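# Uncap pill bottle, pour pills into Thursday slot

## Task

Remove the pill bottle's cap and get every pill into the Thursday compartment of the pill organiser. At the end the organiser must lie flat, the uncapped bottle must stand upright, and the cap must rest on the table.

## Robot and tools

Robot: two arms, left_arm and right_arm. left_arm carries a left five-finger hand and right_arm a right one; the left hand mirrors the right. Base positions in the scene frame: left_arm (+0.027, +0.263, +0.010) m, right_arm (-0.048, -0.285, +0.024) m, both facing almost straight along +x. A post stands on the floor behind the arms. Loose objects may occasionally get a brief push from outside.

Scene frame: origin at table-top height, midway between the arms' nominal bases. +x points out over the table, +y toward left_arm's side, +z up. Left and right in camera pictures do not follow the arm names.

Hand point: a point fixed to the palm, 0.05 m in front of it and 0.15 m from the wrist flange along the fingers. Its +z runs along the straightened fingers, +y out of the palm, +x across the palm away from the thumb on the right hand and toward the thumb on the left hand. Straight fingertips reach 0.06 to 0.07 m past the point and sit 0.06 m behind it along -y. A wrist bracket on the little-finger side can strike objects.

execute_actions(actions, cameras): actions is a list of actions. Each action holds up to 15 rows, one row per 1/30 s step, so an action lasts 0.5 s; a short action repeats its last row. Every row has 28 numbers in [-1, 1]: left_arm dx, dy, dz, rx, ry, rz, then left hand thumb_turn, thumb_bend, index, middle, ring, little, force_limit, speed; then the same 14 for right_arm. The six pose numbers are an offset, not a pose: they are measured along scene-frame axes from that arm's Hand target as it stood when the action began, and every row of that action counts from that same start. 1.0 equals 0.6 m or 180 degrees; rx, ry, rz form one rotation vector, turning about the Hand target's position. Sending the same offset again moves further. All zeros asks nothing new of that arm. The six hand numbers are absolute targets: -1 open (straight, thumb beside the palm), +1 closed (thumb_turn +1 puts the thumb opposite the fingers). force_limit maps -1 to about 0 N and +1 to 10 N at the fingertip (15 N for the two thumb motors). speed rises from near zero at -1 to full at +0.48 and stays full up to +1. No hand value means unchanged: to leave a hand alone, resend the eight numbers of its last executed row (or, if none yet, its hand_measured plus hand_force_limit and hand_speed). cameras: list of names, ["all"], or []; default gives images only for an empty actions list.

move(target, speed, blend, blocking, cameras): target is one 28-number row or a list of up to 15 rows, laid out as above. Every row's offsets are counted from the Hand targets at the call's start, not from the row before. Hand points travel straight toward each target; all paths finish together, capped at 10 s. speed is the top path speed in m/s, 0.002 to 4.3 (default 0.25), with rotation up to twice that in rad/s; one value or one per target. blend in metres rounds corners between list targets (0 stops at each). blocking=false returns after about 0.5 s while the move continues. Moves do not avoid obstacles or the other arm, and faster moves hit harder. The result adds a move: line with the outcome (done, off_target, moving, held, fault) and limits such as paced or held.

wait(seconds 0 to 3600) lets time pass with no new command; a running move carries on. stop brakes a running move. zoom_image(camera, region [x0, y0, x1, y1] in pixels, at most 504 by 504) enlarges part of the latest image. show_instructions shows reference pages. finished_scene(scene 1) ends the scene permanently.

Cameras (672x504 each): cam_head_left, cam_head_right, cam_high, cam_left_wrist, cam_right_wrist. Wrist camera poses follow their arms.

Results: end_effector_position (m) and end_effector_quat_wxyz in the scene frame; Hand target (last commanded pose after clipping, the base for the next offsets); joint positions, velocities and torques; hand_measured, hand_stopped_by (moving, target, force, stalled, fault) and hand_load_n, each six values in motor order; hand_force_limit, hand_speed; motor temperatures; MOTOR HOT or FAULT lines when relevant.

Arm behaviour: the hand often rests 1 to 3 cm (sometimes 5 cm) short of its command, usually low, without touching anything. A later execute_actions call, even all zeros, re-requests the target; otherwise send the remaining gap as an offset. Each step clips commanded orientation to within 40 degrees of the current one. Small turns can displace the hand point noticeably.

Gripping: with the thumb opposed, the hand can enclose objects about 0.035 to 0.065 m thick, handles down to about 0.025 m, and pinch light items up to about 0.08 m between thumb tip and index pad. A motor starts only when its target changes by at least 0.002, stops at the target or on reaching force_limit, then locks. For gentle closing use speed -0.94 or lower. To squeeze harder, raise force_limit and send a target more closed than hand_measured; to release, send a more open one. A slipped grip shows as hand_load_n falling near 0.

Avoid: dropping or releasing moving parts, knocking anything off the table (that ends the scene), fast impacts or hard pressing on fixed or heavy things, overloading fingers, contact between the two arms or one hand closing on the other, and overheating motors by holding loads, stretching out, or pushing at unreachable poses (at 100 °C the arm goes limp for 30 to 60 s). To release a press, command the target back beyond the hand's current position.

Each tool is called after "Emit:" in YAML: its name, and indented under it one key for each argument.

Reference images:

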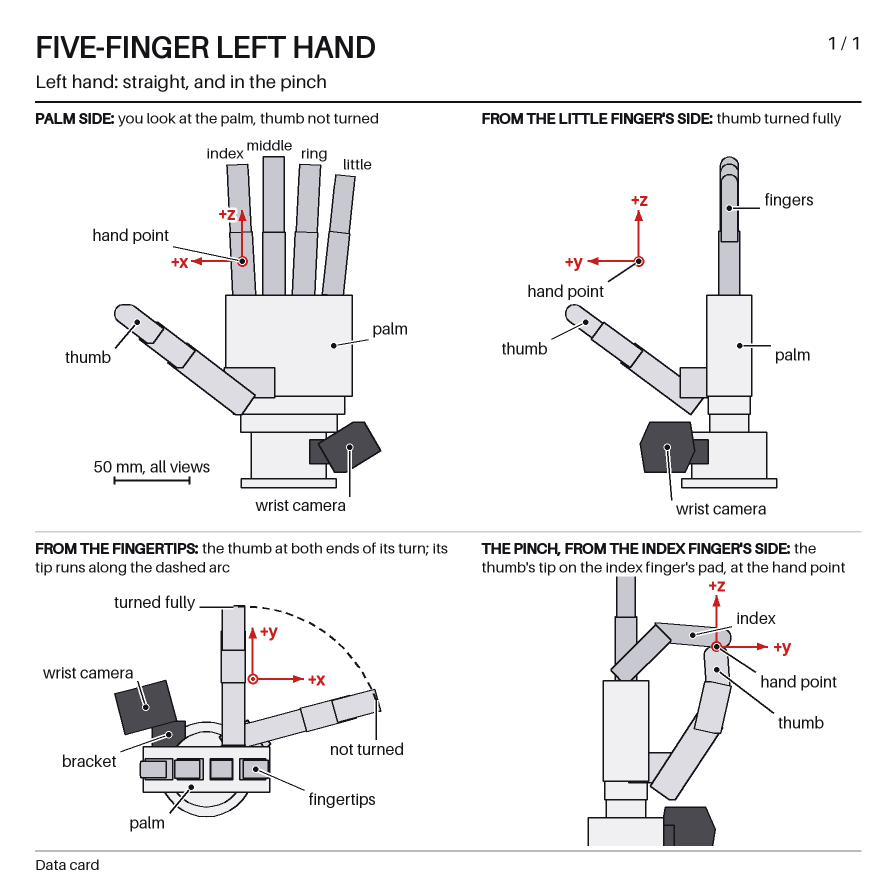

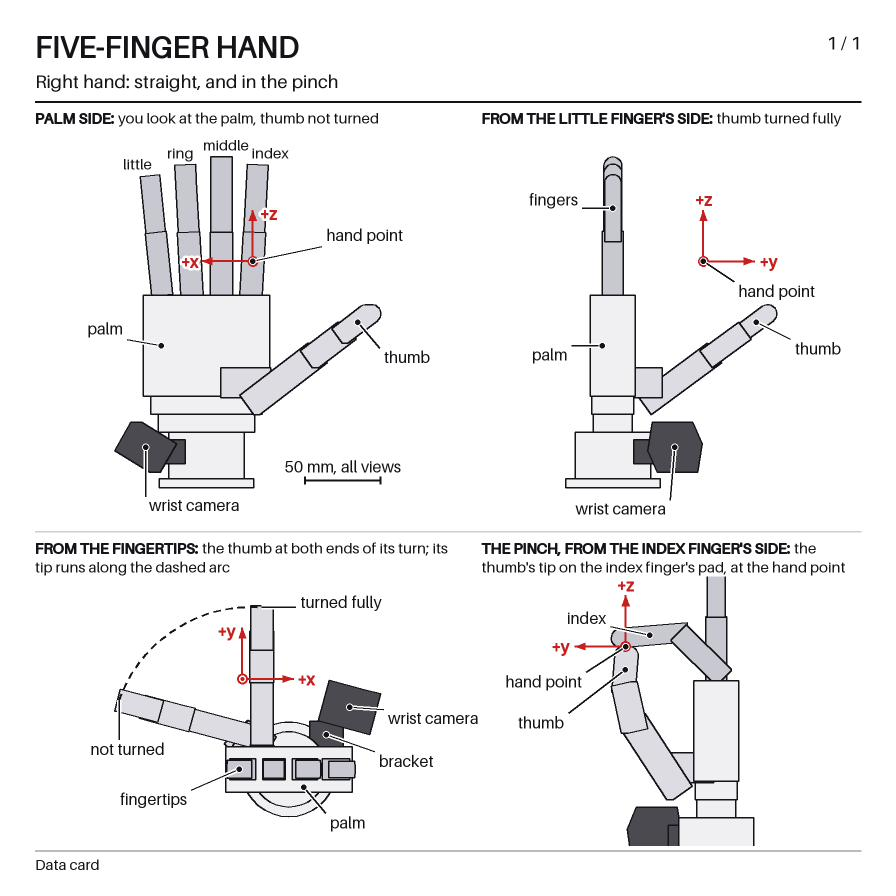

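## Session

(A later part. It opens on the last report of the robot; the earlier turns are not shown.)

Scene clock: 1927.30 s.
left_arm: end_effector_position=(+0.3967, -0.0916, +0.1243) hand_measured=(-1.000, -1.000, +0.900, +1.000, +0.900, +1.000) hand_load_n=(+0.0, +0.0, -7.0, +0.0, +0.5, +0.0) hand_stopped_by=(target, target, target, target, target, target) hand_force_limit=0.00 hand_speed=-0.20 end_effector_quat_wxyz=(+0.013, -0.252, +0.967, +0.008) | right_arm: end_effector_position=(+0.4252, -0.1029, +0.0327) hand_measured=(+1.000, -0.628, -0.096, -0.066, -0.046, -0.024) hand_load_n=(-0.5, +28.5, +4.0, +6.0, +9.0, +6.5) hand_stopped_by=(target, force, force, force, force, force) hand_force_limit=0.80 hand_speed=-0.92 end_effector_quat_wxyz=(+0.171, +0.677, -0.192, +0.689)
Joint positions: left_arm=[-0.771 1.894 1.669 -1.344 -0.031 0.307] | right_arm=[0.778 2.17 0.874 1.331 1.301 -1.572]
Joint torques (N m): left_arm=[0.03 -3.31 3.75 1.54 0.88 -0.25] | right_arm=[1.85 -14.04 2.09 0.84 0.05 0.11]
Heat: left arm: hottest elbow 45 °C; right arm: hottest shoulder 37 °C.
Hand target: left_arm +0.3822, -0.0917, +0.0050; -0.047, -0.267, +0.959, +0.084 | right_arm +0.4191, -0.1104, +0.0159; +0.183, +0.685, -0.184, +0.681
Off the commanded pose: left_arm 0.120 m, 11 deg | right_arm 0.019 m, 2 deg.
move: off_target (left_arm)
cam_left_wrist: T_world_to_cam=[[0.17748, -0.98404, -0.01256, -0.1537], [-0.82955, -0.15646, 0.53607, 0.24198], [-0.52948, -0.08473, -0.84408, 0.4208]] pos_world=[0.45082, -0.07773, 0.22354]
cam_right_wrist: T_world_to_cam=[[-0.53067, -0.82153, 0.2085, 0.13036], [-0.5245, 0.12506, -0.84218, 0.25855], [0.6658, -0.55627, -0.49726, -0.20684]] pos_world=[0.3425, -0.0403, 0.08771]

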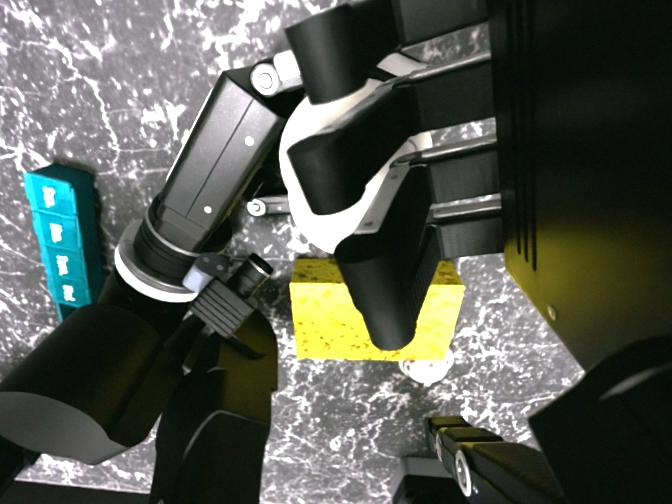

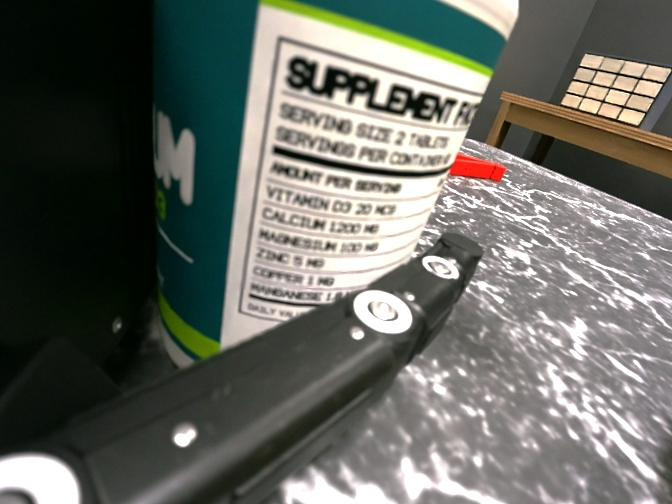

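Emit:
move:
  target:
    - [0,0,0.35,0,0,0,-1,-1,0.9,1,0.9,1,0.0,-0.2,0,0,0,0,0,0,1,0.5,0.6,0.6,0.6,0.5,0.8,-0.92]
    - [0.02,-0.02,0.5,-0.3125,-0.1983,0.008,1,-0.68,-0.4,-0.42,-1,-1,-0.5,-0.4,0,0,0,0,0,0,1,0.5,0.6,0.6,0.6,0.5,0.8,-0.92]
  speed: 0.25

Emit:
move:
  target:
    - [0.02,-0.06,-0.2,0,0,0.1667,1,-0.68,-0.4,-0.42,-1,-1,-0.5,-0.4,0,0,0,0,0,0,1,0.5,0.6,0.6,0.6,0.5,0.8,-0.92]
    - [0.02,0.0,-0.2,0,0,0.1667,1,-0.68,-0.4,-0.42,-1,-1,-0.5,-0.4,0,0,0,0,0,0,1,0.5,0.6,0.6,0.6,0.5,0.8,-0.92]
  speed: 0.2
  cameras: ["cam_left_wrist"]

Emit:
zoom_image:
  camera: "cam_left_wrist"
  region: [150, 90, 400, 340]

Scene clock: 1960.30 s.
left_arm: end_effector_position=(+0.3881, -0.1069, +0.2966) hand_measured=(+1.000, -0.680, -0.400, -0.420, -1.000, -1.000) hand_load_n=(+0.0, +0.0, +0.0, +0.0, +0.0, +0.0) hand_stopped_by=(target, target, target, target, target, target) hand_force_limit=-0.50 hand_speed=-0.40 end_effector_quat_wxyz=(+0.110, -0.233, +0.859, -0.442) | right_arm: end_effector_position=(+0.4246, -0.1036, +0.0344) hand_measured=(+1.000, -0.628, -0.096, -0.066, -0.046, -0.024) hand_load_n=(+0.0, +26.5, +7.5, +6.5, +5.0, +1.5) hand_stopped_by=(target, force, force, force, force, force) hand_force_limit=0.80 hand_speed=-0.92 end_effector_quat_wxyz=(+0.175, +0.677, -0.191, +0.689)
Joint positions: left_arm=[-0.66 1.264 1.217 -0.621 0.337 0.234] | right_arm=[0.778 2.167 0.874 1.331 1.306 -1.581]
Joint torques (N m): left_arm=[1.73 -9.99 11.1 1.88 0.47 0.06] | right_arm=[1.85 -13.8 2.09 0.9 -0.16 0.19]
Heat: left arm: hottest elbow 44 °C; right arm: hottest shoulder 37 °C.
Hand target: left_arm +0.3942, -0.1037, +0.3049; +0.118, -0.237, +0.851, -0.453 | right_arm +0.4191, -0.1104, +0.0159; +0.183, +0.684, -0.184, +0.681
Off the commanded pose: left_arm 0.011 m, 2 deg | right_arm 0.020 m, 2 deg.
move: off_target (left_arm); target 2's new numbers were sent with left_arm's hand 0.011 m and 2 deg from that target

Scene clock: 1963.07 s.
left_arm: end_effector_position=(+0.3996, -0.1059, +0.1758) hand_measured=(+1.000, -0.680, -0.400, -0.420, -1.000, -1.000) hand_load_n=(+0.0, +0.0, +0.0, +0.0, +0.0, +0.0) hand_stopped_by=(target, target, target, target, target, target) hand_force_limit=-0.50 hand_speed=-0.40 end_effector_quat_wxyz=(+0.226, -0.451, +0.767, -0.396) | right_arm: end_effector_position=(+0.4246, -0.1036, +0.0344) hand_measured=(+1.000, -0.628, -0.096, -0.066, -0.046, -0.024) hand_load_n=(+0.0, +26.5, +8.0, +7.0, +5.0, +1.5) hand_stopped_by=(target, force, force, force, force, force) hand_force_limit=0.80 hand_speed=-0.92 end_effector_quat_wxyz=(+0.175, +0.677, -0.191, +0.689)
Joint positions: left_arm=[-0.798 1.294 0.915 -0.261 -0.209 -0.167] | right_arm=[0.778 2.167 0.874 1.331 1.306 -1.581]
Joint torques (N m): left_arm=[1.61 -9.82 10.66 1.88 0.18 0.21] | right_arm=[1.85 -13.8 2.09 0.9 -0.16 0.19]
Heat: left arm: hottest elbow 44 °C; right arm: hottest shoulder 37 °C.
Hand target: left_arm +0.4063, -0.1037, +0.1850; +0.231, -0.450, +0.761, -0.407 | right_arm +0.4191, -0.1104, +0.0159; +0.183, +0.684, -0.184, +0.681
Off the commanded pose: left_arm 0.011 m, 2 deg | right_arm 0.020 m, 2 deg.
move: off_target (left_arm)
cam_left_wrist: T_world_to_cam=[[0.3218, -0.54634, 0.77328, -0.317], [-0.91773, -0.38082, 0.11286, 0.30049], [0.23282, -0.74598, -0.62394, 0.05132]] pos_world=[0.36583, -0.02047, 0.24323]

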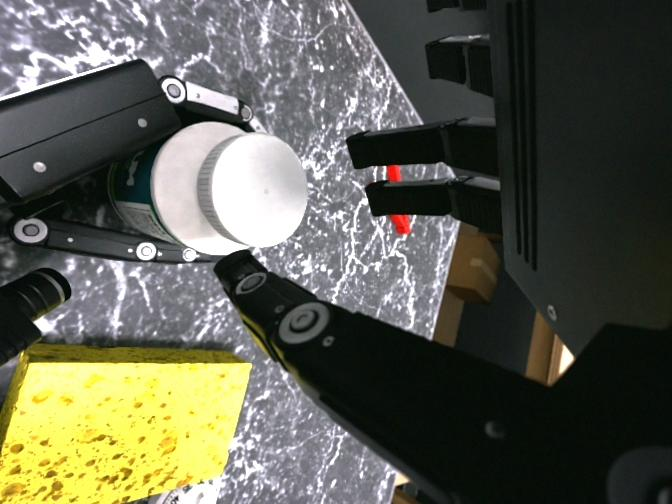

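Scaled by 2.016 from the camera's image (finer frame: 960x720).

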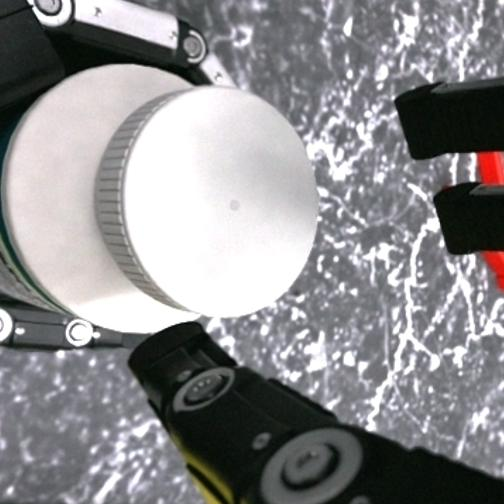

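Emit:
move:
  target:
    - [0.003,0.0132,0,0,0,0,1,-0.68,-0.4,-0.42,-1,-1,-0.5,-0.4,0,0,0,0,0,0,1,0.5,0.6,0.6,0.6,0.5,0.8,-0.92]
    - [0.003,0.0132,-0.081,0,0,0,1,-0.68,-0.4,-0.42,-1,-1,-0.5,-0.4,0,0,0,0,0,0,1,0.5,0.6,0.6,0.6,0.5,0.8,-0.92]
  speed: 0.1
  cameras: ["cam_left_wrist"]

Emit:
zoom_image:
  camera: "cam_left_wrist"
  region: [230, 100, 430, 300]

Scene clock: 1971.07 s.
left_arm: end_effector_position=(+0.3999, -0.0977, +0.1338) hand_measured=(+1.000, -0.680, -0.400, -0.420, -1.000, -1.000) hand_load_n=(+0.0, +0.0, +0.0, +0.0, +0.0, +0.0) hand_stopped_by=(target, target, target, target, target, target) hand_force_limit=-0.50 hand_speed=-0.40 end_effector_quat_wxyz=(+0.226, -0.449, +0.765, -0.401) | right_arm: end_effector_position=(+0.4246, -0.1036, +0.0344) hand_measured=(+1.000, -0.628, -0.096, -0.066, -0.046, -0.024) hand_load_n=(+0.0, +26.5, +8.0, +7.0, +5.0, +1.5) hand_stopped_by=(target, force, force, force, force, force) hand_force_limit=0.80 hand_speed=-0.92 end_effector_quat_wxyz=(+0.175, +0.677, -0.191, +0.689)
Joint positions: left_arm=[-0.782 1.33 0.819 -0.115 -0.194 -0.156] | right_arm=[0.778 2.167 0.874 1.331 1.306 -1.581]
Joint torques (N m): left_arm=[1.73 -8.76 10.25 1.95 0.2 0.22] | right_arm=[1.85 -13.8 2.09 0.9 -0.16 0.19]
Heat: left arm: hottest elbow 44 °C; right arm: hottest shoulder 37 °C.
Hand target: left_arm +0.4081, -0.0958, +0.1364; +0.231, -0.450, +0.761, -0.407 | right_arm +0.4191, -0.1104, +0.0159; +0.183, +0.684, -0.184, +0.681
Off the commanded pose: left_arm 0.009 m, 1 deg | right_arm 0.020 m, 2 deg.
move: done
cam_left_wrist: T_world_to_cam=[[0.31393, -0.54069, 0.78045, -0.2774], [-0.9196, -0.37764, 0.10828, 0.31016], [0.23618, -0.75169, -0.61577, 0.02815]] pos_world=[0.36566, -0.0117, 0.20025]

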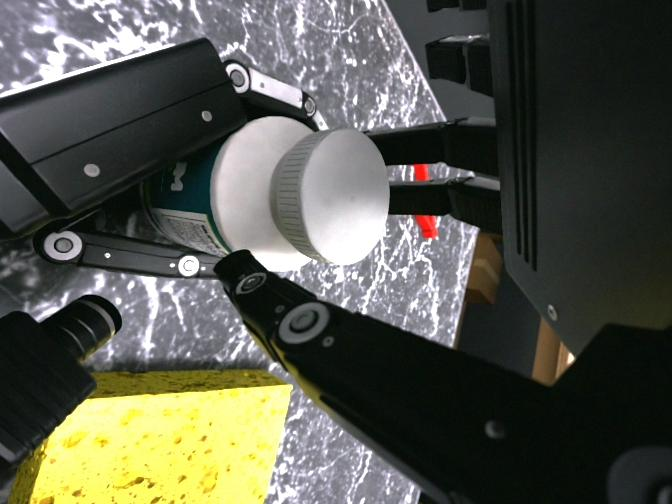

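Scaled by 2.520 from the camera's image (finer frame: 960x720).

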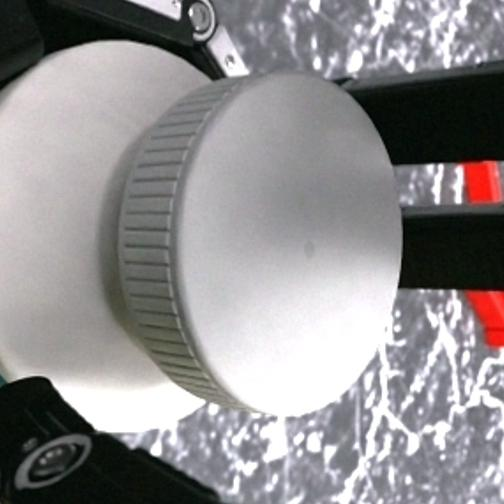

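Close with strong grip and view ribs.

Emit:
move:
  target: [0,0,0,0,0,0,1,0.2,0.2,0.2,-1,-1,1,-0.88,0,0,0,0,0,0,1,0.5,0.6,0.6,0.6,0.5,0.8,-0.92]
  cameras: ["cam_left_wrist"]

Emit:
zoom_image:
  camera: "cam_left_wrist"
  region: [230, 120, 330, 270]

Emit:
move:
  target:
    - [0.0004,-0.0022,0.0015,0,0,0.0278,1,0.2,0.2,0.2,-1,-1,1,-0.88,0,0,0,0,0,0,1,0.5,0.6,0.6,0.6,0.5,0.8,-0.92]
  speed: 0.12
  cameras: ["cam_left_wrist"]

Emit:
zoom_image:
  camera: "cam_left_wrist"
  region: [230, 120, 330, 270]

Scene clock: 1976.60 s.
left_arm: end_effector_position=(+0.4047, -0.0990, +0.1344) hand_measured=(+1.000, -0.454, -0.070, -0.134, -1.000, -1.000) hand_load_n=(+0.0, +14.5, +12.5, +10.0, +0.0, +0.0) hand_stopped_by=(target, force, force, force, target, target) hand_force_limit=1.00 hand_speed=-0.88 end_effector_quat_wxyz=(+0.229, -0.450, +0.761, -0.407) | right_arm: end_effector_position=(+0.4229, -0.1009, +0.0351) hand_measured=(+1.000, -0.628, -0.096, -0.066, -0.046, -0.024) hand_load_n=(+2.0, +26.0, +9.5, +6.5, +2.0, +0.0) hand_stopped_by=(target, force, force, force, force, force) hand_force_limit=0.80 hand_speed=-0.92 end_effector_quat_wxyz=(+0.177, +0.679, -0.186, +0.688)
Joint positions: left_arm=[-0.777 1.337 0.819 -0.093 -0.194 -0.156] | right_arm=[0.785 2.167 0.874 1.331 1.307 -1.593]
Joint torques (N m): left_arm=[1.38 -9.41 10.22 1.21 0.21 0.22] | right_arm=[1.32 -13.74 2.09 1.01 -0.21 0.28]
Heat: left arm: hottest elbow 45 °C; right arm: hottest shoulder 37 °C.
Hand target: left_arm +0.4080, -0.0958, +0.1364; +0.231, -0.449, +0.761, -0.407 | right_arm +0.4191, -0.1104, +0.0159; +0.183, +0.684, -0.184, +0.681
Off the commanded pose: left_arm 0.005 m, 0 deg | right_arm 0.022 m, 1 deg.
move: done
cam_left_wrist: T_world_to_cam=[[0.30791, -0.53115, 0.78935, -0.27795], [-0.91899, -0.3808, 0.10224, 0.31439], [0.24628, -0.75688, -0.60537, 0.02033]] pos_world=[0.3695, -0.01252, 0.19957]

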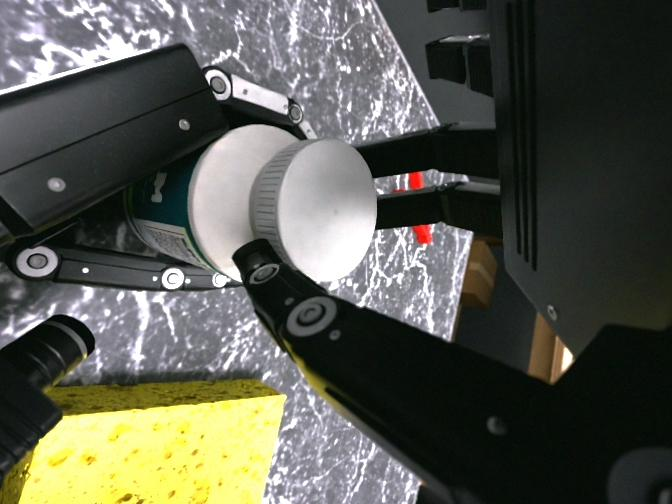

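Scaled by 3.360 from the camera's image (finer frame: 960x720).

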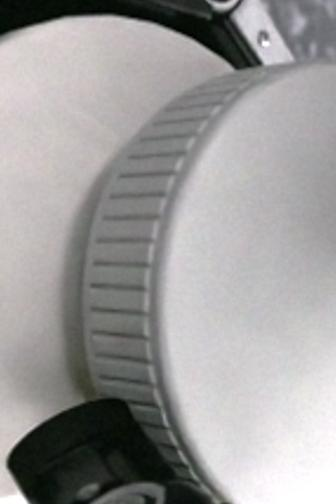

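Scene clock: 1977.50 s.
left_arm: end_effector_position=(+0.4086, -0.0966, +0.1345) hand_measured=(+1.000, -0.454, -0.070, -0.134, -1.000, -1.000) hand_load_n=(-1.0, +14.5, +11.5, +11.0, +0.0, +0.0) hand_stopped_by=(target, force, force, force, target, target) hand_force_limit=1.00 hand_speed=-0.88 end_effector_quat_wxyz=(+0.245, -0.481, +0.740, -0.402) | right_arm: end_effector_position=(+0.4243, -0.0996, +0.0352) hand_measured=(+1.000, -0.628, -0.096, -0.066, -0.046, -0.024) hand_load_n=(+1.5, +26.0, +9.5, +6.5, +2.5, +0.0) hand_stopped_by=(target, force, force, force, force, force) hand_force_limit=0.80 hand_speed=-0.92 end_effector_quat_wxyz=(+0.175, +0.680, -0.182, +0.689)
Joint positions: left_arm=[-0.792 1.339 0.819 -0.096 -0.271 -0.216] | right_arm=[0.785 2.167 0.874 1.331 1.298 -1.595]
Joint torques (N m): left_arm=[-0.15 -9.29 10.96 0.53 -0.59 0.13] | right_arm=[1.32 -13.68 2.13 1.09 0.21 0.29]
Heat: left arm: hottest elbow 45 °C; right arm: hottest shoulder 37 °C.
Hand target: left_arm +0.4082, -0.0971, +0.1373; +0.249, -0.482, +0.740, -0.397 | right_arm +0.4191, -0.1105, +0.0159; +0.183, +0.684, -0.184, +0.681
Off the commanded pose: left_arm 0.003 m, 1 deg | right_arm 0.023 m, 1 deg.
move: done
cam_left_wrist: T_world_to_cam=[[0.34708, -0.49768, 0.79489, -0.29151], [-0.88534, -0.45346, 0.10267, 0.29805], [0.30935, -0.73938, -0.59801, -0.00374]] pos_world=[0.36621, -0.01269, 0.19888]

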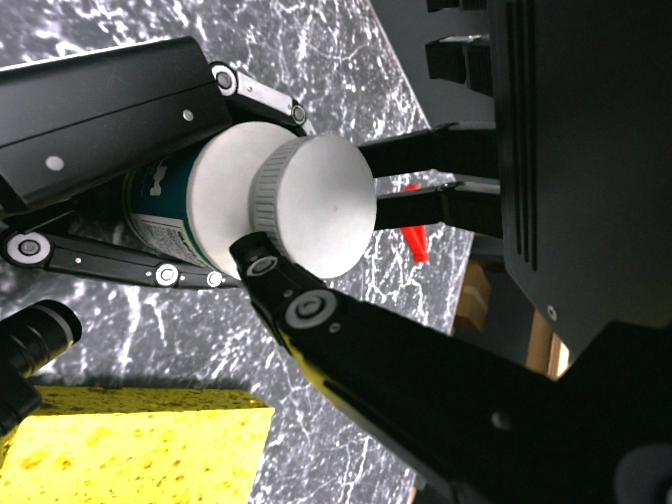

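Scaled by 3.360 from the camera's image (finer frame: 960x720).

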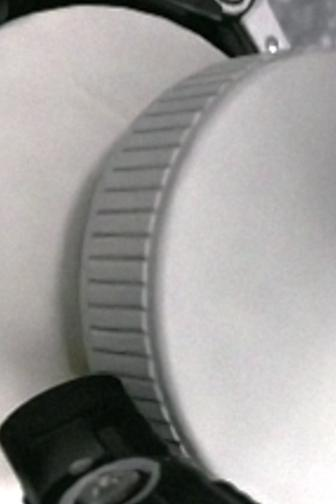

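Emit:
move:
  target:
    - [0.0008,-0.0045,0.003,0,0,0.0556,1,0.2,0.2,0.2,-1,-1,1,-0.88,0,0,0,0,0,0,1,0.5,0.6,0.6,0.6,0.5,0.8,-0.92]
  speed: 0.12
  cameras: ["cam_left_wrist"]

Emit:
zoom_image:
  camera: "cam_left_wrist"
  region: [230, 120, 330, 270]

Scene clock: 1986.00 s.
left_arm: end_effector_position=(+0.4081, -0.0962, +0.1343) hand_measured=(+1.000, -0.454, -0.070, -0.134, -1.000, -1.000) hand_load_n=(-1.5, +13.0, +7.0, +13.0, +0.0, +0.0) hand_stopped_by=(target, force, force, force, target, target) hand_force_limit=1.00 hand_speed=-0.88 end_effector_quat_wxyz=(+0.279, -0.545, +0.694, -0.380) | right_arm: end_effector_position=(+0.4229, -0.0952, +0.0353) hand_measured=(+1.000, -0.628, -0.096, -0.066, -0.046, -0.024) hand_load_n=(+1.5, +26.0, +9.5, +7.0, +2.5, +0.0) hand_stopped_by=(target, force, force, force, force, force) hand_force_limit=0.80 hand_speed=-0.92 end_effector_quat_wxyz=(+0.171, +0.681, -0.178, +0.690)
Joint positions: left_arm=[-0.849 1.351 0.837 -0.155 -0.458 -0.368] | right_arm=[0.794 2.167 0.874 1.331 1.296 -1.595]
Joint torques (N m): left_arm=[-0.32 -8.94 12.15 0.01 -0.67 0.11] | right_arm=[0.62 -13.74 2.1 1.1 0.32 0.28]
Heat: left arm: hottest elbow 45 °C; right arm: hottest shoulder 37 °C.
Hand target: left_arm +0.4087, -0.0998, +0.1392; +0.283, -0.545, +0.695, -0.374 | right_arm +0.4191, -0.1104, +0.0159; +0.183, +0.684, -0.184, +0.681
Off the commanded pose: left_arm 0.006 m, 1 deg | right_arm 0.025 m, 2 deg.
move: done
cam_left_wrist: T_world_to_cam=[[0.42892, -0.42608, 0.79655, -0.31764], [-0.79168, -0.60196, 0.1043, 0.24502], [0.43505, -0.67535, -0.59551, -0.04899]] pos_world=[0.35153, -0.02093, 0.19829]

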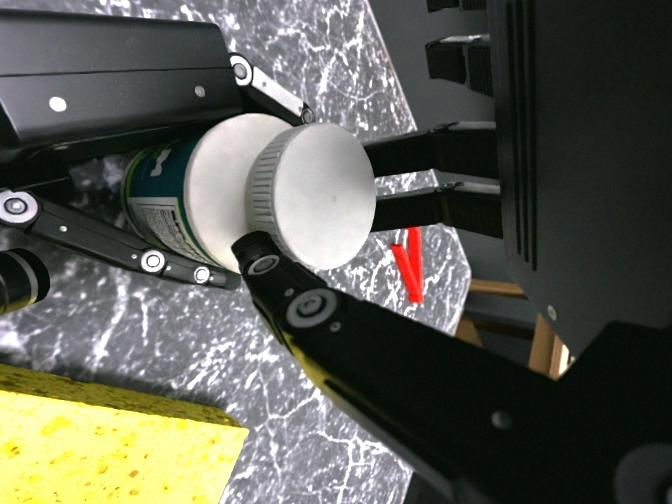

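Scaled by 3.360 from the camera's image (finer frame: 960x720).

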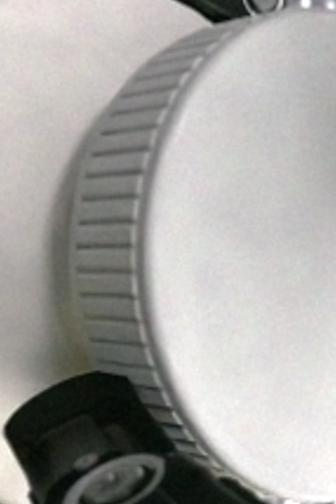

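Emit:
move:
  target:
    - [-0.0004,0.0022,-0.0015,0,0,-0.0278,1,0.2,0.2,0.2,-1,-1,1,-0.88,0,0,0,0,0,0,1,0.5,0.6,0.6,0.6,0.5,0.8,-0.92]
  speed: 0.12
  cameras: ["cam_left_wrist"]

Emit:
zoom_image:
  camera: "cam_left_wrist"
  region: [230, 120, 330, 270]

Emit:
move:
  target:
    - [-0.0004,0.0022,-0.0015,0,0,-0.0278,1,0.2,0.2,0.2,-1,-1,1,-0.88,0,0,0,0,0,0,1,0.5,0.6,0.6,0.6,0.5,0.8,-0.92]
  speed: 0.12
  cameras: ["cam_left_wrist"]

Emit:
zoom_image:
  camera: "cam_left_wrist"
  region: [230, 120, 330, 270]

Scene clock: 1994.27 s.
left_arm: end_effector_position=(+0.4047, -0.0996, +0.1335) hand_measured=(+1.000, -0.454, -0.070, -0.134, -1.000, -1.000) hand_load_n=(+0.0, +13.5, +8.0, +11.5, +0.0, +0.0) hand_stopped_by=(target, force, force, force, target, target) hand_force_limit=1.00 hand_speed=-0.88 end_effector_quat_wxyz=(+0.265, -0.517, +0.718, -0.383) | right_arm: end_effector_position=(+0.4217, -0.0963, +0.0349) hand_measured=(+1.000, -0.628, -0.096, -0.066, -0.046, -0.024) hand_load_n=(+1.0, +26.0, +9.0, +6.5, +3.0, +0.0) hand_stopped_by=(target, force, force, force, force, force) hand_force_limit=0.80 hand_speed=-0.92 end_effector_quat_wxyz=(+0.172, +0.679, -0.183, +0.689)
Joint positions: left_arm=[-0.839 1.349 0.837 -0.148 -0.392 -0.306] | right_arm=[0.794 2.167 0.874 1.331 1.305 -1.589]
Joint torques (N m): left_arm=[1.26 -9.64 10.56 1.18 0.31 0.26] | right_arm=[0.56 -13.74 2.07 0.98 -0.07 0.25]
Heat: left arm: hottest elbow 45 °C; right arm: hottest shoulder 37 °C.
Hand target: left_arm +0.4085, -0.0985, +0.1382; +0.266, -0.514, +0.718, -0.386 | right_arm +0.4191, -0.1104, +0.0159; +0.183, +0.684, -0.184, +0.681
Off the commanded pose: left_arm 0.006 m, 1 deg | right_arm 0.024 m, 2 deg.
move: done
cam_left_wrist: T_world_to_cam=[[0.4012, -0.46946, 0.78654, -0.30874], [-0.83446, -0.54146, 0.10247, 0.26397], [0.37777, -0.69745, -0.60898, -0.02746]] pos_world=[0.35452, -0.02116, 0.19906]

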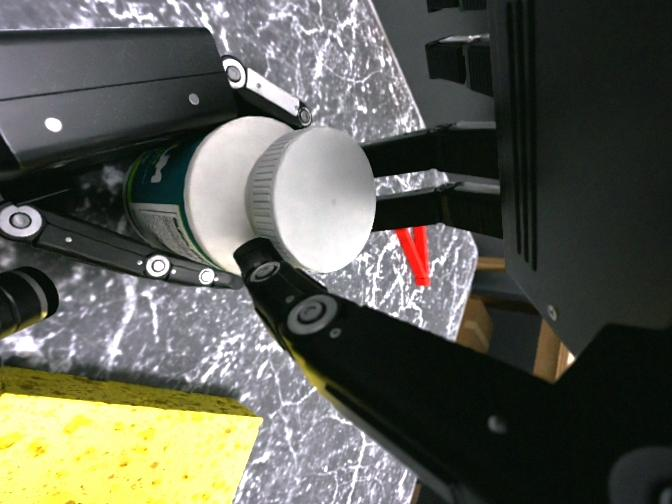

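Scaled by 3.360 from the camera's image (finer frame: 960x720).

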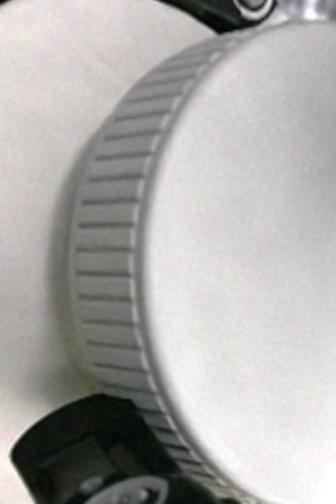

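Scene clock: 1995.33 s.
left_arm: end_effector_position=(+0.4034, -0.1006, +0.1335) hand_measured=(+1.000, -0.454, -0.070, -0.134, -1.000, -1.000) hand_load_n=(+2.5, +12.5, +6.0, +11.0, +0.0, +0.0) hand_stopped_by=(target, force, force, force, target, target) hand_force_limit=1.00 hand_speed=-0.88 end_effector_quat_wxyz=(+0.245, -0.485, +0.744, -0.389) | right_arm: end_effector_position=(+0.4218, -0.0965, +0.0347) hand_measured=(+1.000, -0.628, -0.096, -0.066, -0.046, -0.024) hand_load_n=(+0.0, +26.0, +8.5, +7.0, +4.0, +0.0) hand_stopped_by=(target, force, force, force, force, force) hand_force_limit=0.80 hand_speed=-0.92 end_effector_quat_wxyz=(+0.172, +0.679, -0.184, +0.690)
Joint positions: left_arm=[-0.812 1.345 0.837 -0.139 -0.295 -0.231] | right_arm=[0.793 2.167 0.874 1.331 1.305 -1.586]
Joint torques (N m): left_arm=[1.67 -9.82 9.39 2 0.27 0.25] | right_arm=[0.62 -13.8 2.06 0.92 -0.11 0.23]
Heat: left arm: hottest elbow 45 °C; right arm: hottest shoulder 37 °C.
Hand target: left_arm +0.4083, -0.0972, +0.1374; +0.249, -0.482, +0.740, -0.397 | right_arm +0.4192, -0.1104, +0.0159; +0.183, +0.685, -0.184, +0.681
Off the commanded pose: left_arm 0.007 m, 1 deg | right_arm 0.023 m, 2 deg.
move: done
cam_left_wrist: T_world_to_cam=[[0.36412, -0.51112, 0.77858, -0.29698], [-0.88011, -0.4623, 0.10812, 0.28787], [0.30467, -0.7246, -0.61817, 0.0004]] pos_world=[0.36137, -0.01842, 0.20034]

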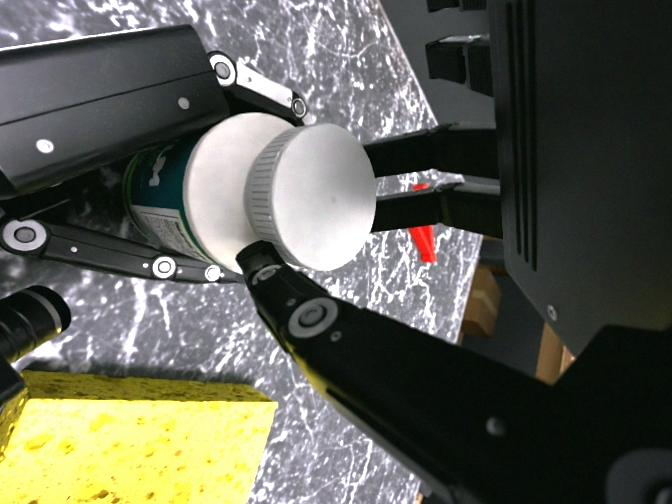

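Scaled by 3.360 from the camera's image (finer frame: 960x720).

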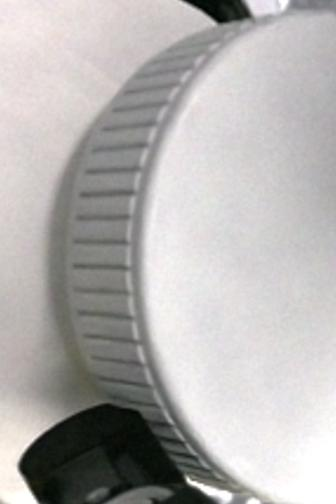

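Emit:
move:
  target:
    - [-0.0008,0.0045,-0.003,0,0,-0.0556,1,0.2,0.2,0.2,-1,-1,1,-0.88,0,0,0,0,0,0,1,0.5,0.6,0.6,0.6,0.5,0.8,-0.92]
  speed: 0.12
  cameras: ["cam_left_wrist"]

Emit:
zoom_image:
  camera: "cam_left_wrist"
  region: [230, 120, 330, 270]

Scene clock: 2002.43 s.
left_arm: end_effector_position=(+0.3998, -0.1003, +0.1330) hand_measured=(+1.000, -0.454, -0.068, -0.134, -1.000, -1.000) hand_load_n=(+5.0, +10.0, +1.0, +11.0, +0.0, +0.0) hand_stopped_by=(target, force, force, force, target, target) hand_force_limit=1.00 hand_speed=-0.88 end_effector_quat_wxyz=(+0.204, -0.419, +0.783, -0.412) | right_arm: end_effector_position=(+0.4220, -0.0970, +0.0347) hand_measured=(+1.000, -0.628, -0.096, -0.066, -0.046, -0.024) hand_load_n=(+0.0, +26.0, +8.5, +7.0, +4.5, +0.5) hand_stopped_by=(target, force, force, force, force, force) hand_force_limit=0.80 hand_speed=-0.92 end_effector_quat_wxyz=(+0.172, +0.679, -0.185, +0.689)
Joint positions: left_arm=[-0.755 1.338 0.822 -0.103 -0.097 -0.1] | right_arm=[0.792 2.167 0.874 1.331 1.305 -1.586]
Joint torques (N m): left_arm=[2.08 -9.47 9.65 2.02 0.21 0.31] | right_arm=[0.67 -13.8 2.06 0.94 -0.11 0.23]
Heat: left arm: hottest elbow 45 °C; right arm: hottest shoulder 37 °C.
Hand target: left_arm +0.4079, -0.0945, +0.1358; +0.214, -0.416, +0.779, -0.417 | right_arm +0.4191, -0.1103, +0.0159; +0.183, +0.685, -0.184, +0.681
Off the commanded pose: left_arm 0.010 m, 1 deg | right_arm 0.023 m, 2 deg.
move: done
cam_left_wrist: T_world_to_cam=[[0.27402, -0.55872, 0.78278, -0.26436], [-0.94712, -0.29807, 0.11879, 0.3269], [0.16695, -0.77394, -0.61085, 0.05051]] pos_world=[0.37362, -0.01117, 0.19896]

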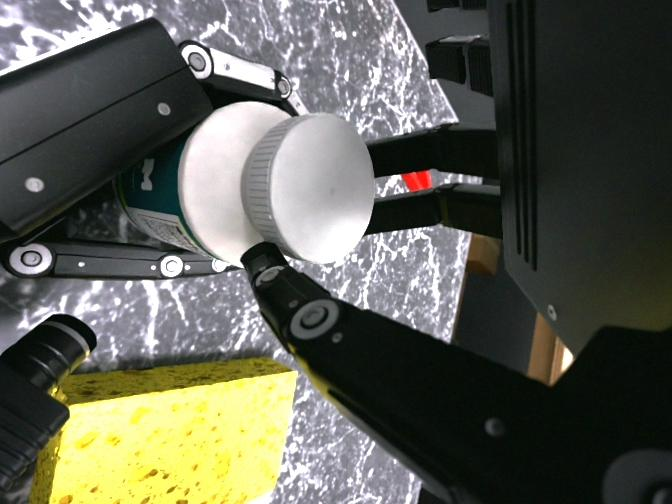

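Scaled by 3.360 from the camera's image (finer frame: 960x720).

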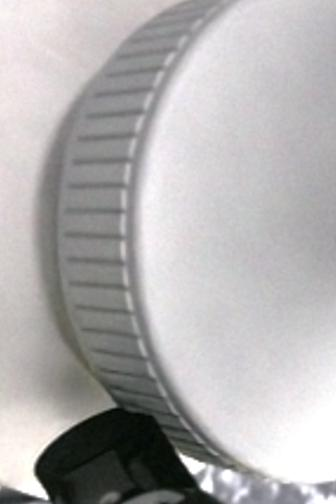

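Emit:
move:
  target:
    - [0,0,-0.03,0,0,0,1,0.2,0.2,0.2,-1,-1,1,-0.88,0,0,0,0,0,0,1,0.5,0.6,0.6,0.6,0.5,0.8,-0.92]
  speed: 0.06
  cameras: ["cam_left_wrist"]

Emit:
zoom_image:
  camera: "cam_left_wrist"
  region: [230, 120, 380, 270]

Scene clock: 2007.37 s.
left_arm: end_effector_position=(+0.4012, -0.1019, +0.1314) hand_measured=(+1.000, -0.454, -0.068, -0.134, -1.000, -1.000) hand_load_n=(+4.0, +10.0, +0.0, +10.0, +0.0, +0.0) hand_stopped_by=(target, force, force, force, target, target) hand_force_limit=1.00 hand_speed=-0.88 end_effector_quat_wxyz=(+0.209, -0.415, +0.776, -0.427) | right_arm: end_effector_position=(+0.4227, -0.0980, +0.0347) hand_measured=(+1.000, -0.628, -0.096, -0.066, -0.046, -0.024) hand_load_n=(+0.0, +26.5, +8.5, +7.0, +5.0, +1.0) hand_stopped_by=(target, force, force, force, force, force) hand_force_limit=0.80 hand_speed=-0.92 end_effector_quat_wxyz=(+0.172, +0.679, -0.185, +0.689)
Joint positions: left_arm=[-0.755 1.338 0.797 -0.043 -0.094 -0.097] | right_arm=[0.789 2.167 0.874 1.331 1.304 -1.585]
Joint torques (N m): left_arm=[2.08 -7.3 9.22 1.92 0.16 0.31] | right_arm=[0.91 -13.8 2.09 0.94 -0.05 0.22]
Heat: left arm: hottest elbow 45 °C; right arm: hottest shoulder 37 °C.
Hand target: left_arm +0.4078, -0.0945, +0.1176; +0.213, -0.416, +0.779, -0.417 | right_arm +0.4192, -0.1104, +0.0159; +0.183, +0.684, -0.184, +0.681
Off the commanded pose: left_arm 0.017 m, 1 deg | right_arm 0.023 m, 2 deg.
move: off_target (left_arm)
cam_left_wrist: T_world_to_cam=[[0.25146, -0.54176, 0.80204, -0.25617], [-0.95099, -0.29237, 0.10066, 0.3323], [0.17996, -0.78804, -0.58873, 0.03855]] pos_world=[0.37349, -0.01124, 0.1947]

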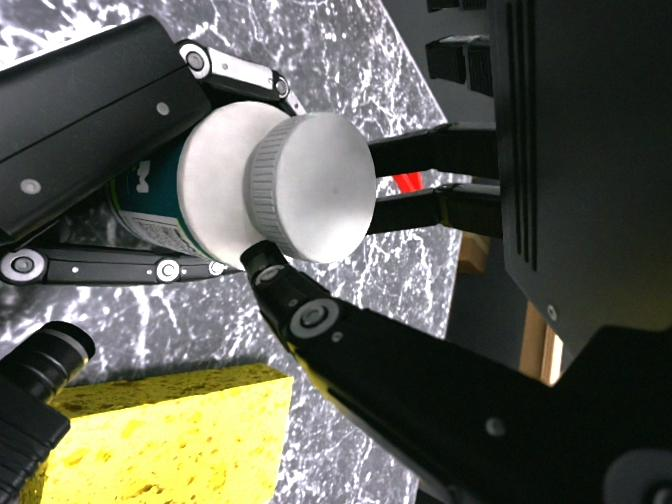

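Scaled by 3.360 from the camera's image (finer frame: 960x720).

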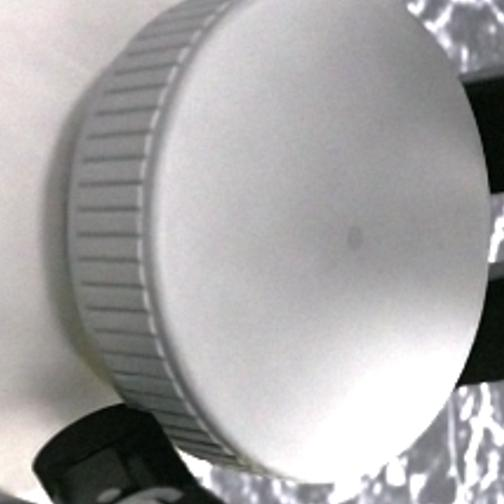

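Emit:
move:
  target:
    - [0,0,0.03,0,0,0,1,-0.68,-0.4,-0.42,-1,-1,-0.5,-0.4,0,0,0,0,0,0,1,0.5,0.6,0.6,0.6,0.5,0.8,-0.92]
    - [0,-0.04,0.09,0,0,0,1,-0.68,-0.4,-0.42,-1,-1,-0.5,-0.4,0,0,0,0,0,0,1,0.5,0.6,0.6,0.6,0.5,0.8,-0.92]
    - [0,0.0,0.09,0,0,0,1,-0.68,-0.4,-0.42,-1,-1,-0.5,-0.4,0,0,0,0,0,0,1,0.5,0.6,0.6,0.6,0.5,0.8,-0.92]
    - [0,0.0,0.032,0,0,0,1,-0.68,-0.4,-0.42,-1,-1,-0.5,-0.4,0,0,0,0,0,0,1,0.5,0.6,0.6,0.6,0.5,0.8,-0.92]
  speed: 0.1
  cameras: ["cam_left_wrist"]

Emit:
zoom_image:
  camera: "cam_left_wrist"
  region: [200, 90, 450, 340]

Scene clock: 2045.47 s.
left_arm: end_effector_position=(+0.3995, -0.0964, +0.1338) hand_measured=(+1.000, -0.680, -0.400, -0.420, -1.000, -1.000) hand_load_n=(+0.0, +0.0, +0.0, +0.0, +0.0, +0.0) hand_stopped_by=(target, target, target, target, target, target) hand_force_limit=-0.50 hand_speed=-0.40 end_effector_quat_wxyz=(+0.208, -0.416, +0.784, -0.411) | right_arm: end_effector_position=(+0.4234, -0.0986, +0.0346) hand_measured=(+1.000, -0.628, -0.096, -0.066, -0.046, -0.024) hand_load_n=(+0.0, +26.5, +8.0, +7.0, +5.0, +1.0) hand_stopped_by=(target, force, force, force, force, force) hand_force_limit=0.80 hand_speed=-0.92 end_effector_quat_wxyz=(+0.172, +0.679, -0.186, +0.690)
Joint positions: left_arm=[-0.751 1.329 0.816 -0.105 -0.097 -0.088] | right_arm=[0.788 2.167 0.874 1.331 1.301 -1.584]
Joint torques (N m): left_arm=[1.73 -8.94 10.28 1.92 0.25 0.22] | right_arm=[1.03 -13.8 2.09 0.95 0.05 0.21]
Heat: left arm: hottest elbow 45 °C; right arm: hottest shoulder 37 °C.
Hand target: left_arm +0.4078, -0.0945, +0.1367; +0.213, -0.416, +0.779, -0.417 | right_arm +0.4191, -0.1103, +0.0159; +0.183, +0.684, -0.184, +0.681
Off the commanded pose: left_arm 0.009 m, 1 deg | right_arm 0.023 m, 2 deg.
move: done
cam_left_wrist: T_world_to_cam=[[0.2673, -0.56512, 0.78051, -0.26033], [-0.94876, -0.29602, 0.11058, 0.32951], [0.16856, -0.77007, -0.61529, 0.05444]] pos_world=[0.37304, -0.00765, 0.20025]

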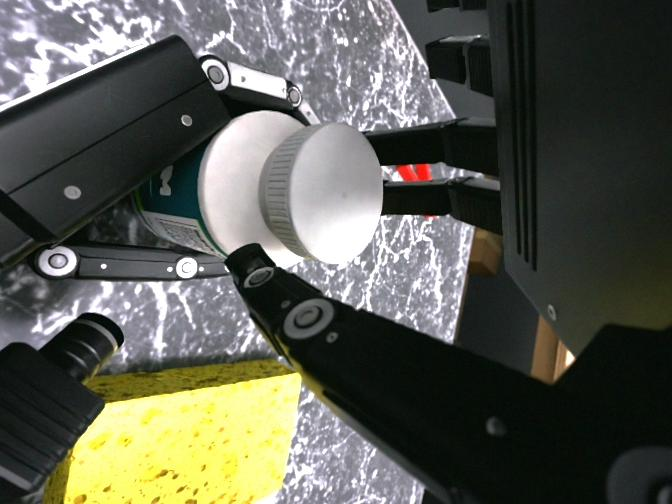

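Scaled by 2.016 from the camera's image (finer frame: 960x720).

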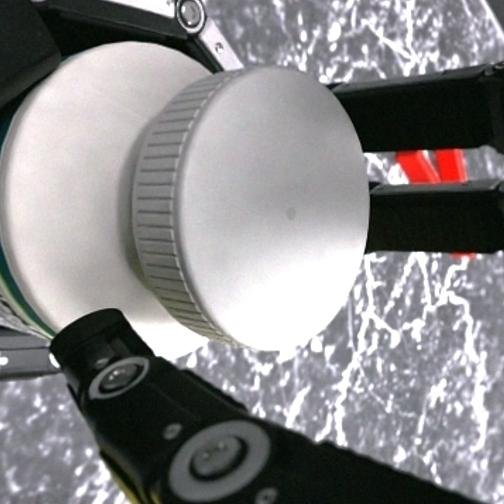

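Emit:
move:
  target:
    - [0.002,0.0098,0.0,0,0,0,1,-0.68,-0.4,-0.42,-1,-1,-0.5,-0.4,0,0,0,0,0,0,1,0.5,0.6,0.6,0.6,0.5,0.8,-0.92]
    - [0.002,0.0098,0.0,0,0,0,1,0.25,0.25,0.25,-1,-1,1,-0.7,0,0,0,0,0,0,1,0.5,0.6,0.6,0.6,0.5,0.8,-0.92]
  speed: 0.1
  cameras: ["cam_left_wrist"]

Emit:
zoom_image:
  camera: "cam_left_wrist"
  region: [230, 120, 380, 270]

Scene clock: 2053.63 s.
left_arm: end_effector_position=(+0.4045, -0.0937, +0.1333) hand_measured=(+1.000, -0.456, -0.074, -0.120, -1.000, -1.000) hand_load_n=(+0.0, +15.5, +12.0, +10.5, +0.0, +0.0) hand_stopped_by=(target, force, force, force, target, target) hand_force_limit=1.00 hand_speed=-0.70 end_effector_quat_wxyz=(+0.209, -0.415, +0.782, -0.415) | right_arm: end_effector_position=(+0.4224, -0.0977, +0.0351) hand_measured=(+1.000, -0.628, -0.096, -0.066, -0.046, -0.024) hand_load_n=(+1.5, +26.5, +9.5, +6.5, +2.5, +0.0) hand_stopped_by=(target, force, force, force, force, force) hand_force_limit=0.80 hand_speed=-0.92 end_effector_quat_wxyz=(+0.175, +0.680, -0.182, +0.689)
Joint positions: left_arm=[-0.737 1.332 0.812 -0.087 -0.086 -0.081] | right_arm=[0.791 2.167 0.874 1.331 1.304 -1.593]
Joint torques (N m): left_arm=[1.73 -9.64 9.98 1.35 0.25 0.22] | right_arm=[0.85 -13.74 2.09 1.03 -0.04 0.28]
Heat: left arm: hottest elbow 45 °C; right arm: hottest shoulder 37 °C.
Hand target: left_arm +0.4090, -0.0886, +0.1368; +0.213, -0.416, +0.779, -0.417 | right_arm +0.4191, -0.1104, +0.0159; +0.183, +0.684, -0.184, +0.681
Off the commanded pose: left_arm 0.008 m, 1 deg | right_arm 0.023 m, 1 deg.
move: done
cam_left_wrist: T_world_to_cam=[[0.26198, -0.55945, 0.78637, -0.25793], [-0.94937, -0.29579, 0.10584, 0.33603], [0.17339, -0.77429, -0.60862, 0.05209]] pos_world=[0.37756, -0.00457, 0.19896]

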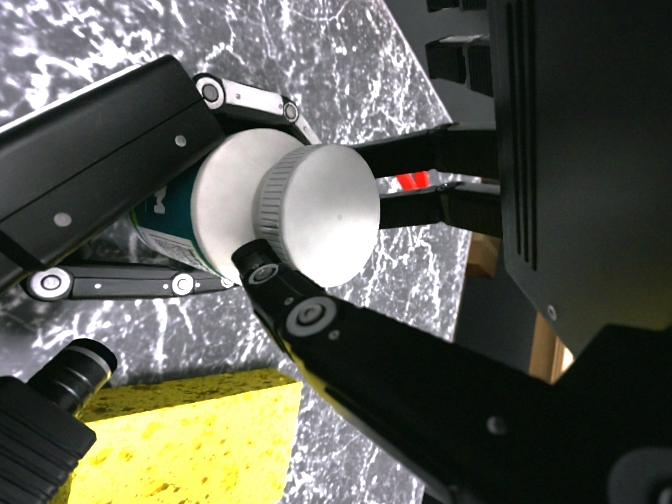

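Scaled by 3.360 from the camera's image (finer frame: 960x720).

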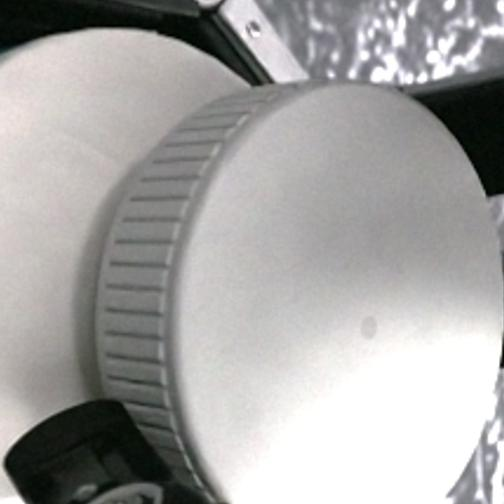

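Emit:
move:
  target: [0,0,-0.033,0,0,0,1,0.25,0.25,0.25,-1,-1,1,-0.7,0,0,0,0,0,0,1,0.5,0.6,0.6,0.6,0.5,0.8,-0.92]
  speed: 0.06
  cameras: ["cam_left_wrist"]

Emit:
zoom_image:
  camera: "cam_left_wrist"
  region: [230, 120, 380, 270]

Scene clock: 2056.57 s.
left_arm: end_effector_position=(+0.4056, -0.0947, +0.1316) hand_measured=(+1.000, -0.456, -0.074, -0.120, -1.000, -1.000) hand_load_n=(+0.5, +16.0, +10.0, +8.5, +0.0, +0.0) hand_stopped_by=(target, force, force, force, target, target) hand_force_limit=1.00 hand_speed=-0.70 end_effector_quat_wxyz=(+0.213, -0.413, +0.776, -0.426) | right_arm: end_effector_position=(+0.4224, -0.0976, +0.0349) hand_measured=(+1.000, -0.628, -0.096, -0.066, -0.046, -0.024) hand_load_n=(+0.0, +26.0, +8.5, +7.0, +4.0, +0.5) hand_stopped_by=(target, force, force, force, force, force) hand_force_limit=0.80 hand_speed=-0.92 end_effector_quat_wxyz=(+0.173, +0.679, -0.184, +0.689)
Joint positions: left_arm=[-0.737 1.333 0.791 -0.038 -0.086 -0.081] | right_arm=[0.791 2.167 0.874 1.331 1.304 -1.589]
Joint torques (N m): left_arm=[1.73 -7.3 9.07 1.85 0.26 0.21] | right_arm=[0.85 -13.74 2.09 0.99 -0.04 0.23]
Heat: left arm: hottest elbow 45 °C; right arm: hottest shoulder 37 °C.
Hand target: left_arm +0.4090, -0.0887, +0.1170; +0.213, -0.416, +0.779, -0.417 | right_arm +0.4191, -0.1104, +0.0159; +0.183, +0.685, -0.184, +0.681
Off the commanded pose: left_arm 0.016 m, 1 deg | right_arm 0.023 m, 2 deg.
move: off_target (left_arm)
cam_left_wrist: T_world_to_cam=[[0.24559, -0.54509, 0.8016, -0.25134], [-0.9514, -0.29404, 0.09154, 0.33986], [0.1858, -0.78512, -0.59081, 0.0417]] pos_world=[0.37732, -0.00433, 0.195]

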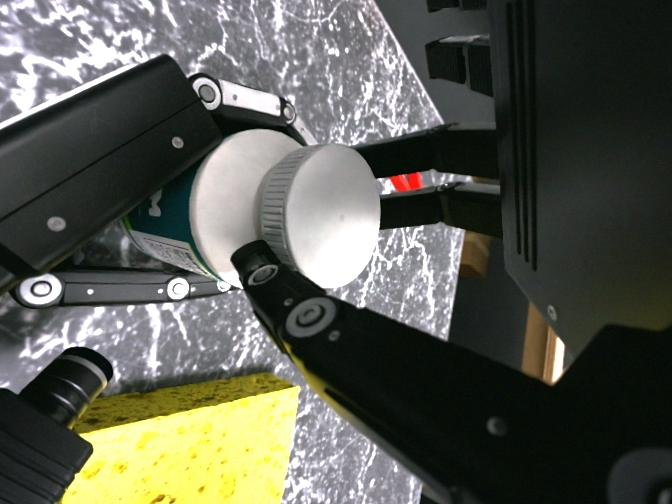

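Scaled by 3.360 from the camera's image (finer frame: 960x720).

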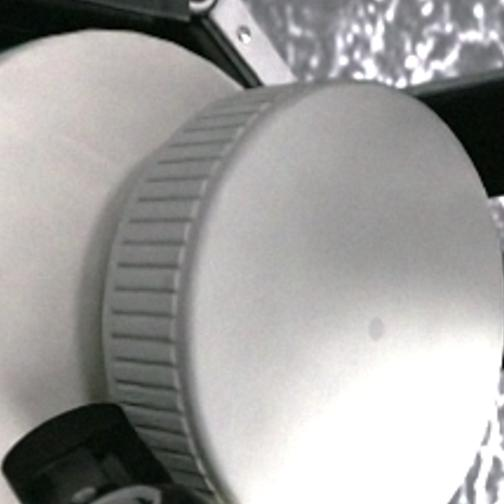

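Emit:
move:
  target: [0,0,-0.033,0,0,0,1,0.25,0.25,0.25,-1,-1,1,-0.7,0,0,0,0,0,0,1,0.5,0.6,0.6,0.6,0.5,0.8,-0.92]
  speed: 0.06
  cameras: ["cam_left_wrist"]

Emit:
zoom_image:
  camera: "cam_left_wrist"
  region: [230, 120, 380, 270]

Scene clock: 2060.57 s.
left_arm: end_effector_position=(+0.4093, -0.0986, +0.1277) hand_measured=(+1.000, -0.456, -0.074, -0.120, -1.000, -1.000) hand_load_n=(+1.0, +13.5, +6.0, +6.5, +0.0, +0.0) hand_stopped_by=(target, force, force, force, target, target) hand_force_limit=1.00 hand_speed=-0.70 end_effector_quat_wxyz=(+0.218, -0.409, +0.768, -0.442) | right_arm: end_effector_position=(+0.4236, -0.1001, +0.0341) hand_measured=(+1.000, -0.628, -0.096, -0.066, -0.046, -0.024) hand_load_n=(+0.0, +27.0, +6.5, +6.5, +6.5, +3.5) hand_stopped_by=(target, force, force, force, force, force) hand_force_limit=0.80 hand_speed=-0.92 end_effector_quat_wxyz=(+0.172, +0.678, -0.188, +0.689)
Joint positions: left_arm=[-0.737 1.347 0.769 0.036 -0.083 -0.081] | right_arm=[0.785 2.167 0.872 1.331 1.301 -1.58]
Joint torques (N m): left_arm=[1.61 -6.12 8.29 1.4 0.17 0.21] | right_arm=[1.26 -13.8 2.21 0.9 0.04 0.18]
Heat: left arm: hottest elbow 45 °C; right arm: hottest shoulder 37 °C.
Hand target: left_arm +0.4090, -0.0886, +0.0971; +0.213, -0.416, +0.779, -0.417 | right_arm +0.4192, -0.1104, +0.0160; +0.183, +0.684, -0.184, +0.681
Off the commanded pose: left_arm 0.032 m, 3 deg | right_arm 0.021 m, 2 deg.
move: off_target (left_arm)
cam_left_wrist: T_world_to_cam=[[0.22207, -0.5246, 0.82188, -0.24222], [-0.95433, -0.28971, 0.07294, 0.34654], [0.19984, -0.80054, -0.56498, 0.02506]] pos_world=[0.3795, -0.00661, 0.18796]

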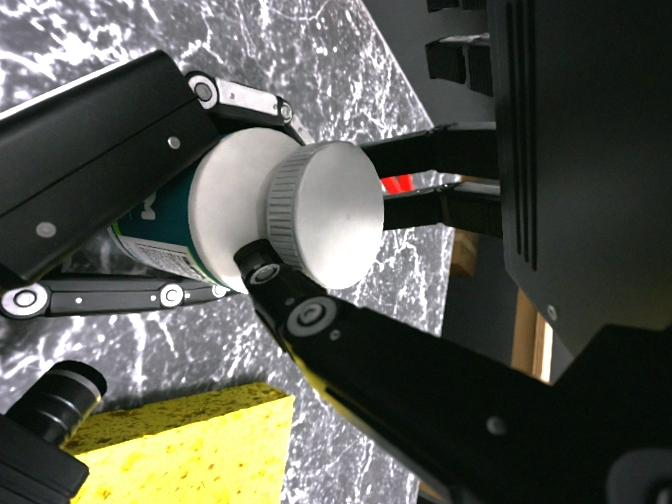

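Scaled by 3.360 from the camera's image (finer frame: 960x720).

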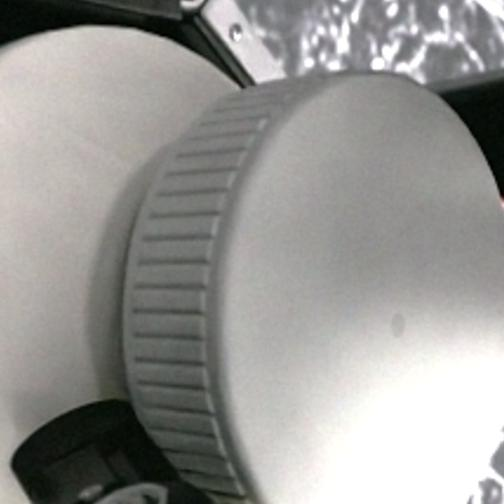

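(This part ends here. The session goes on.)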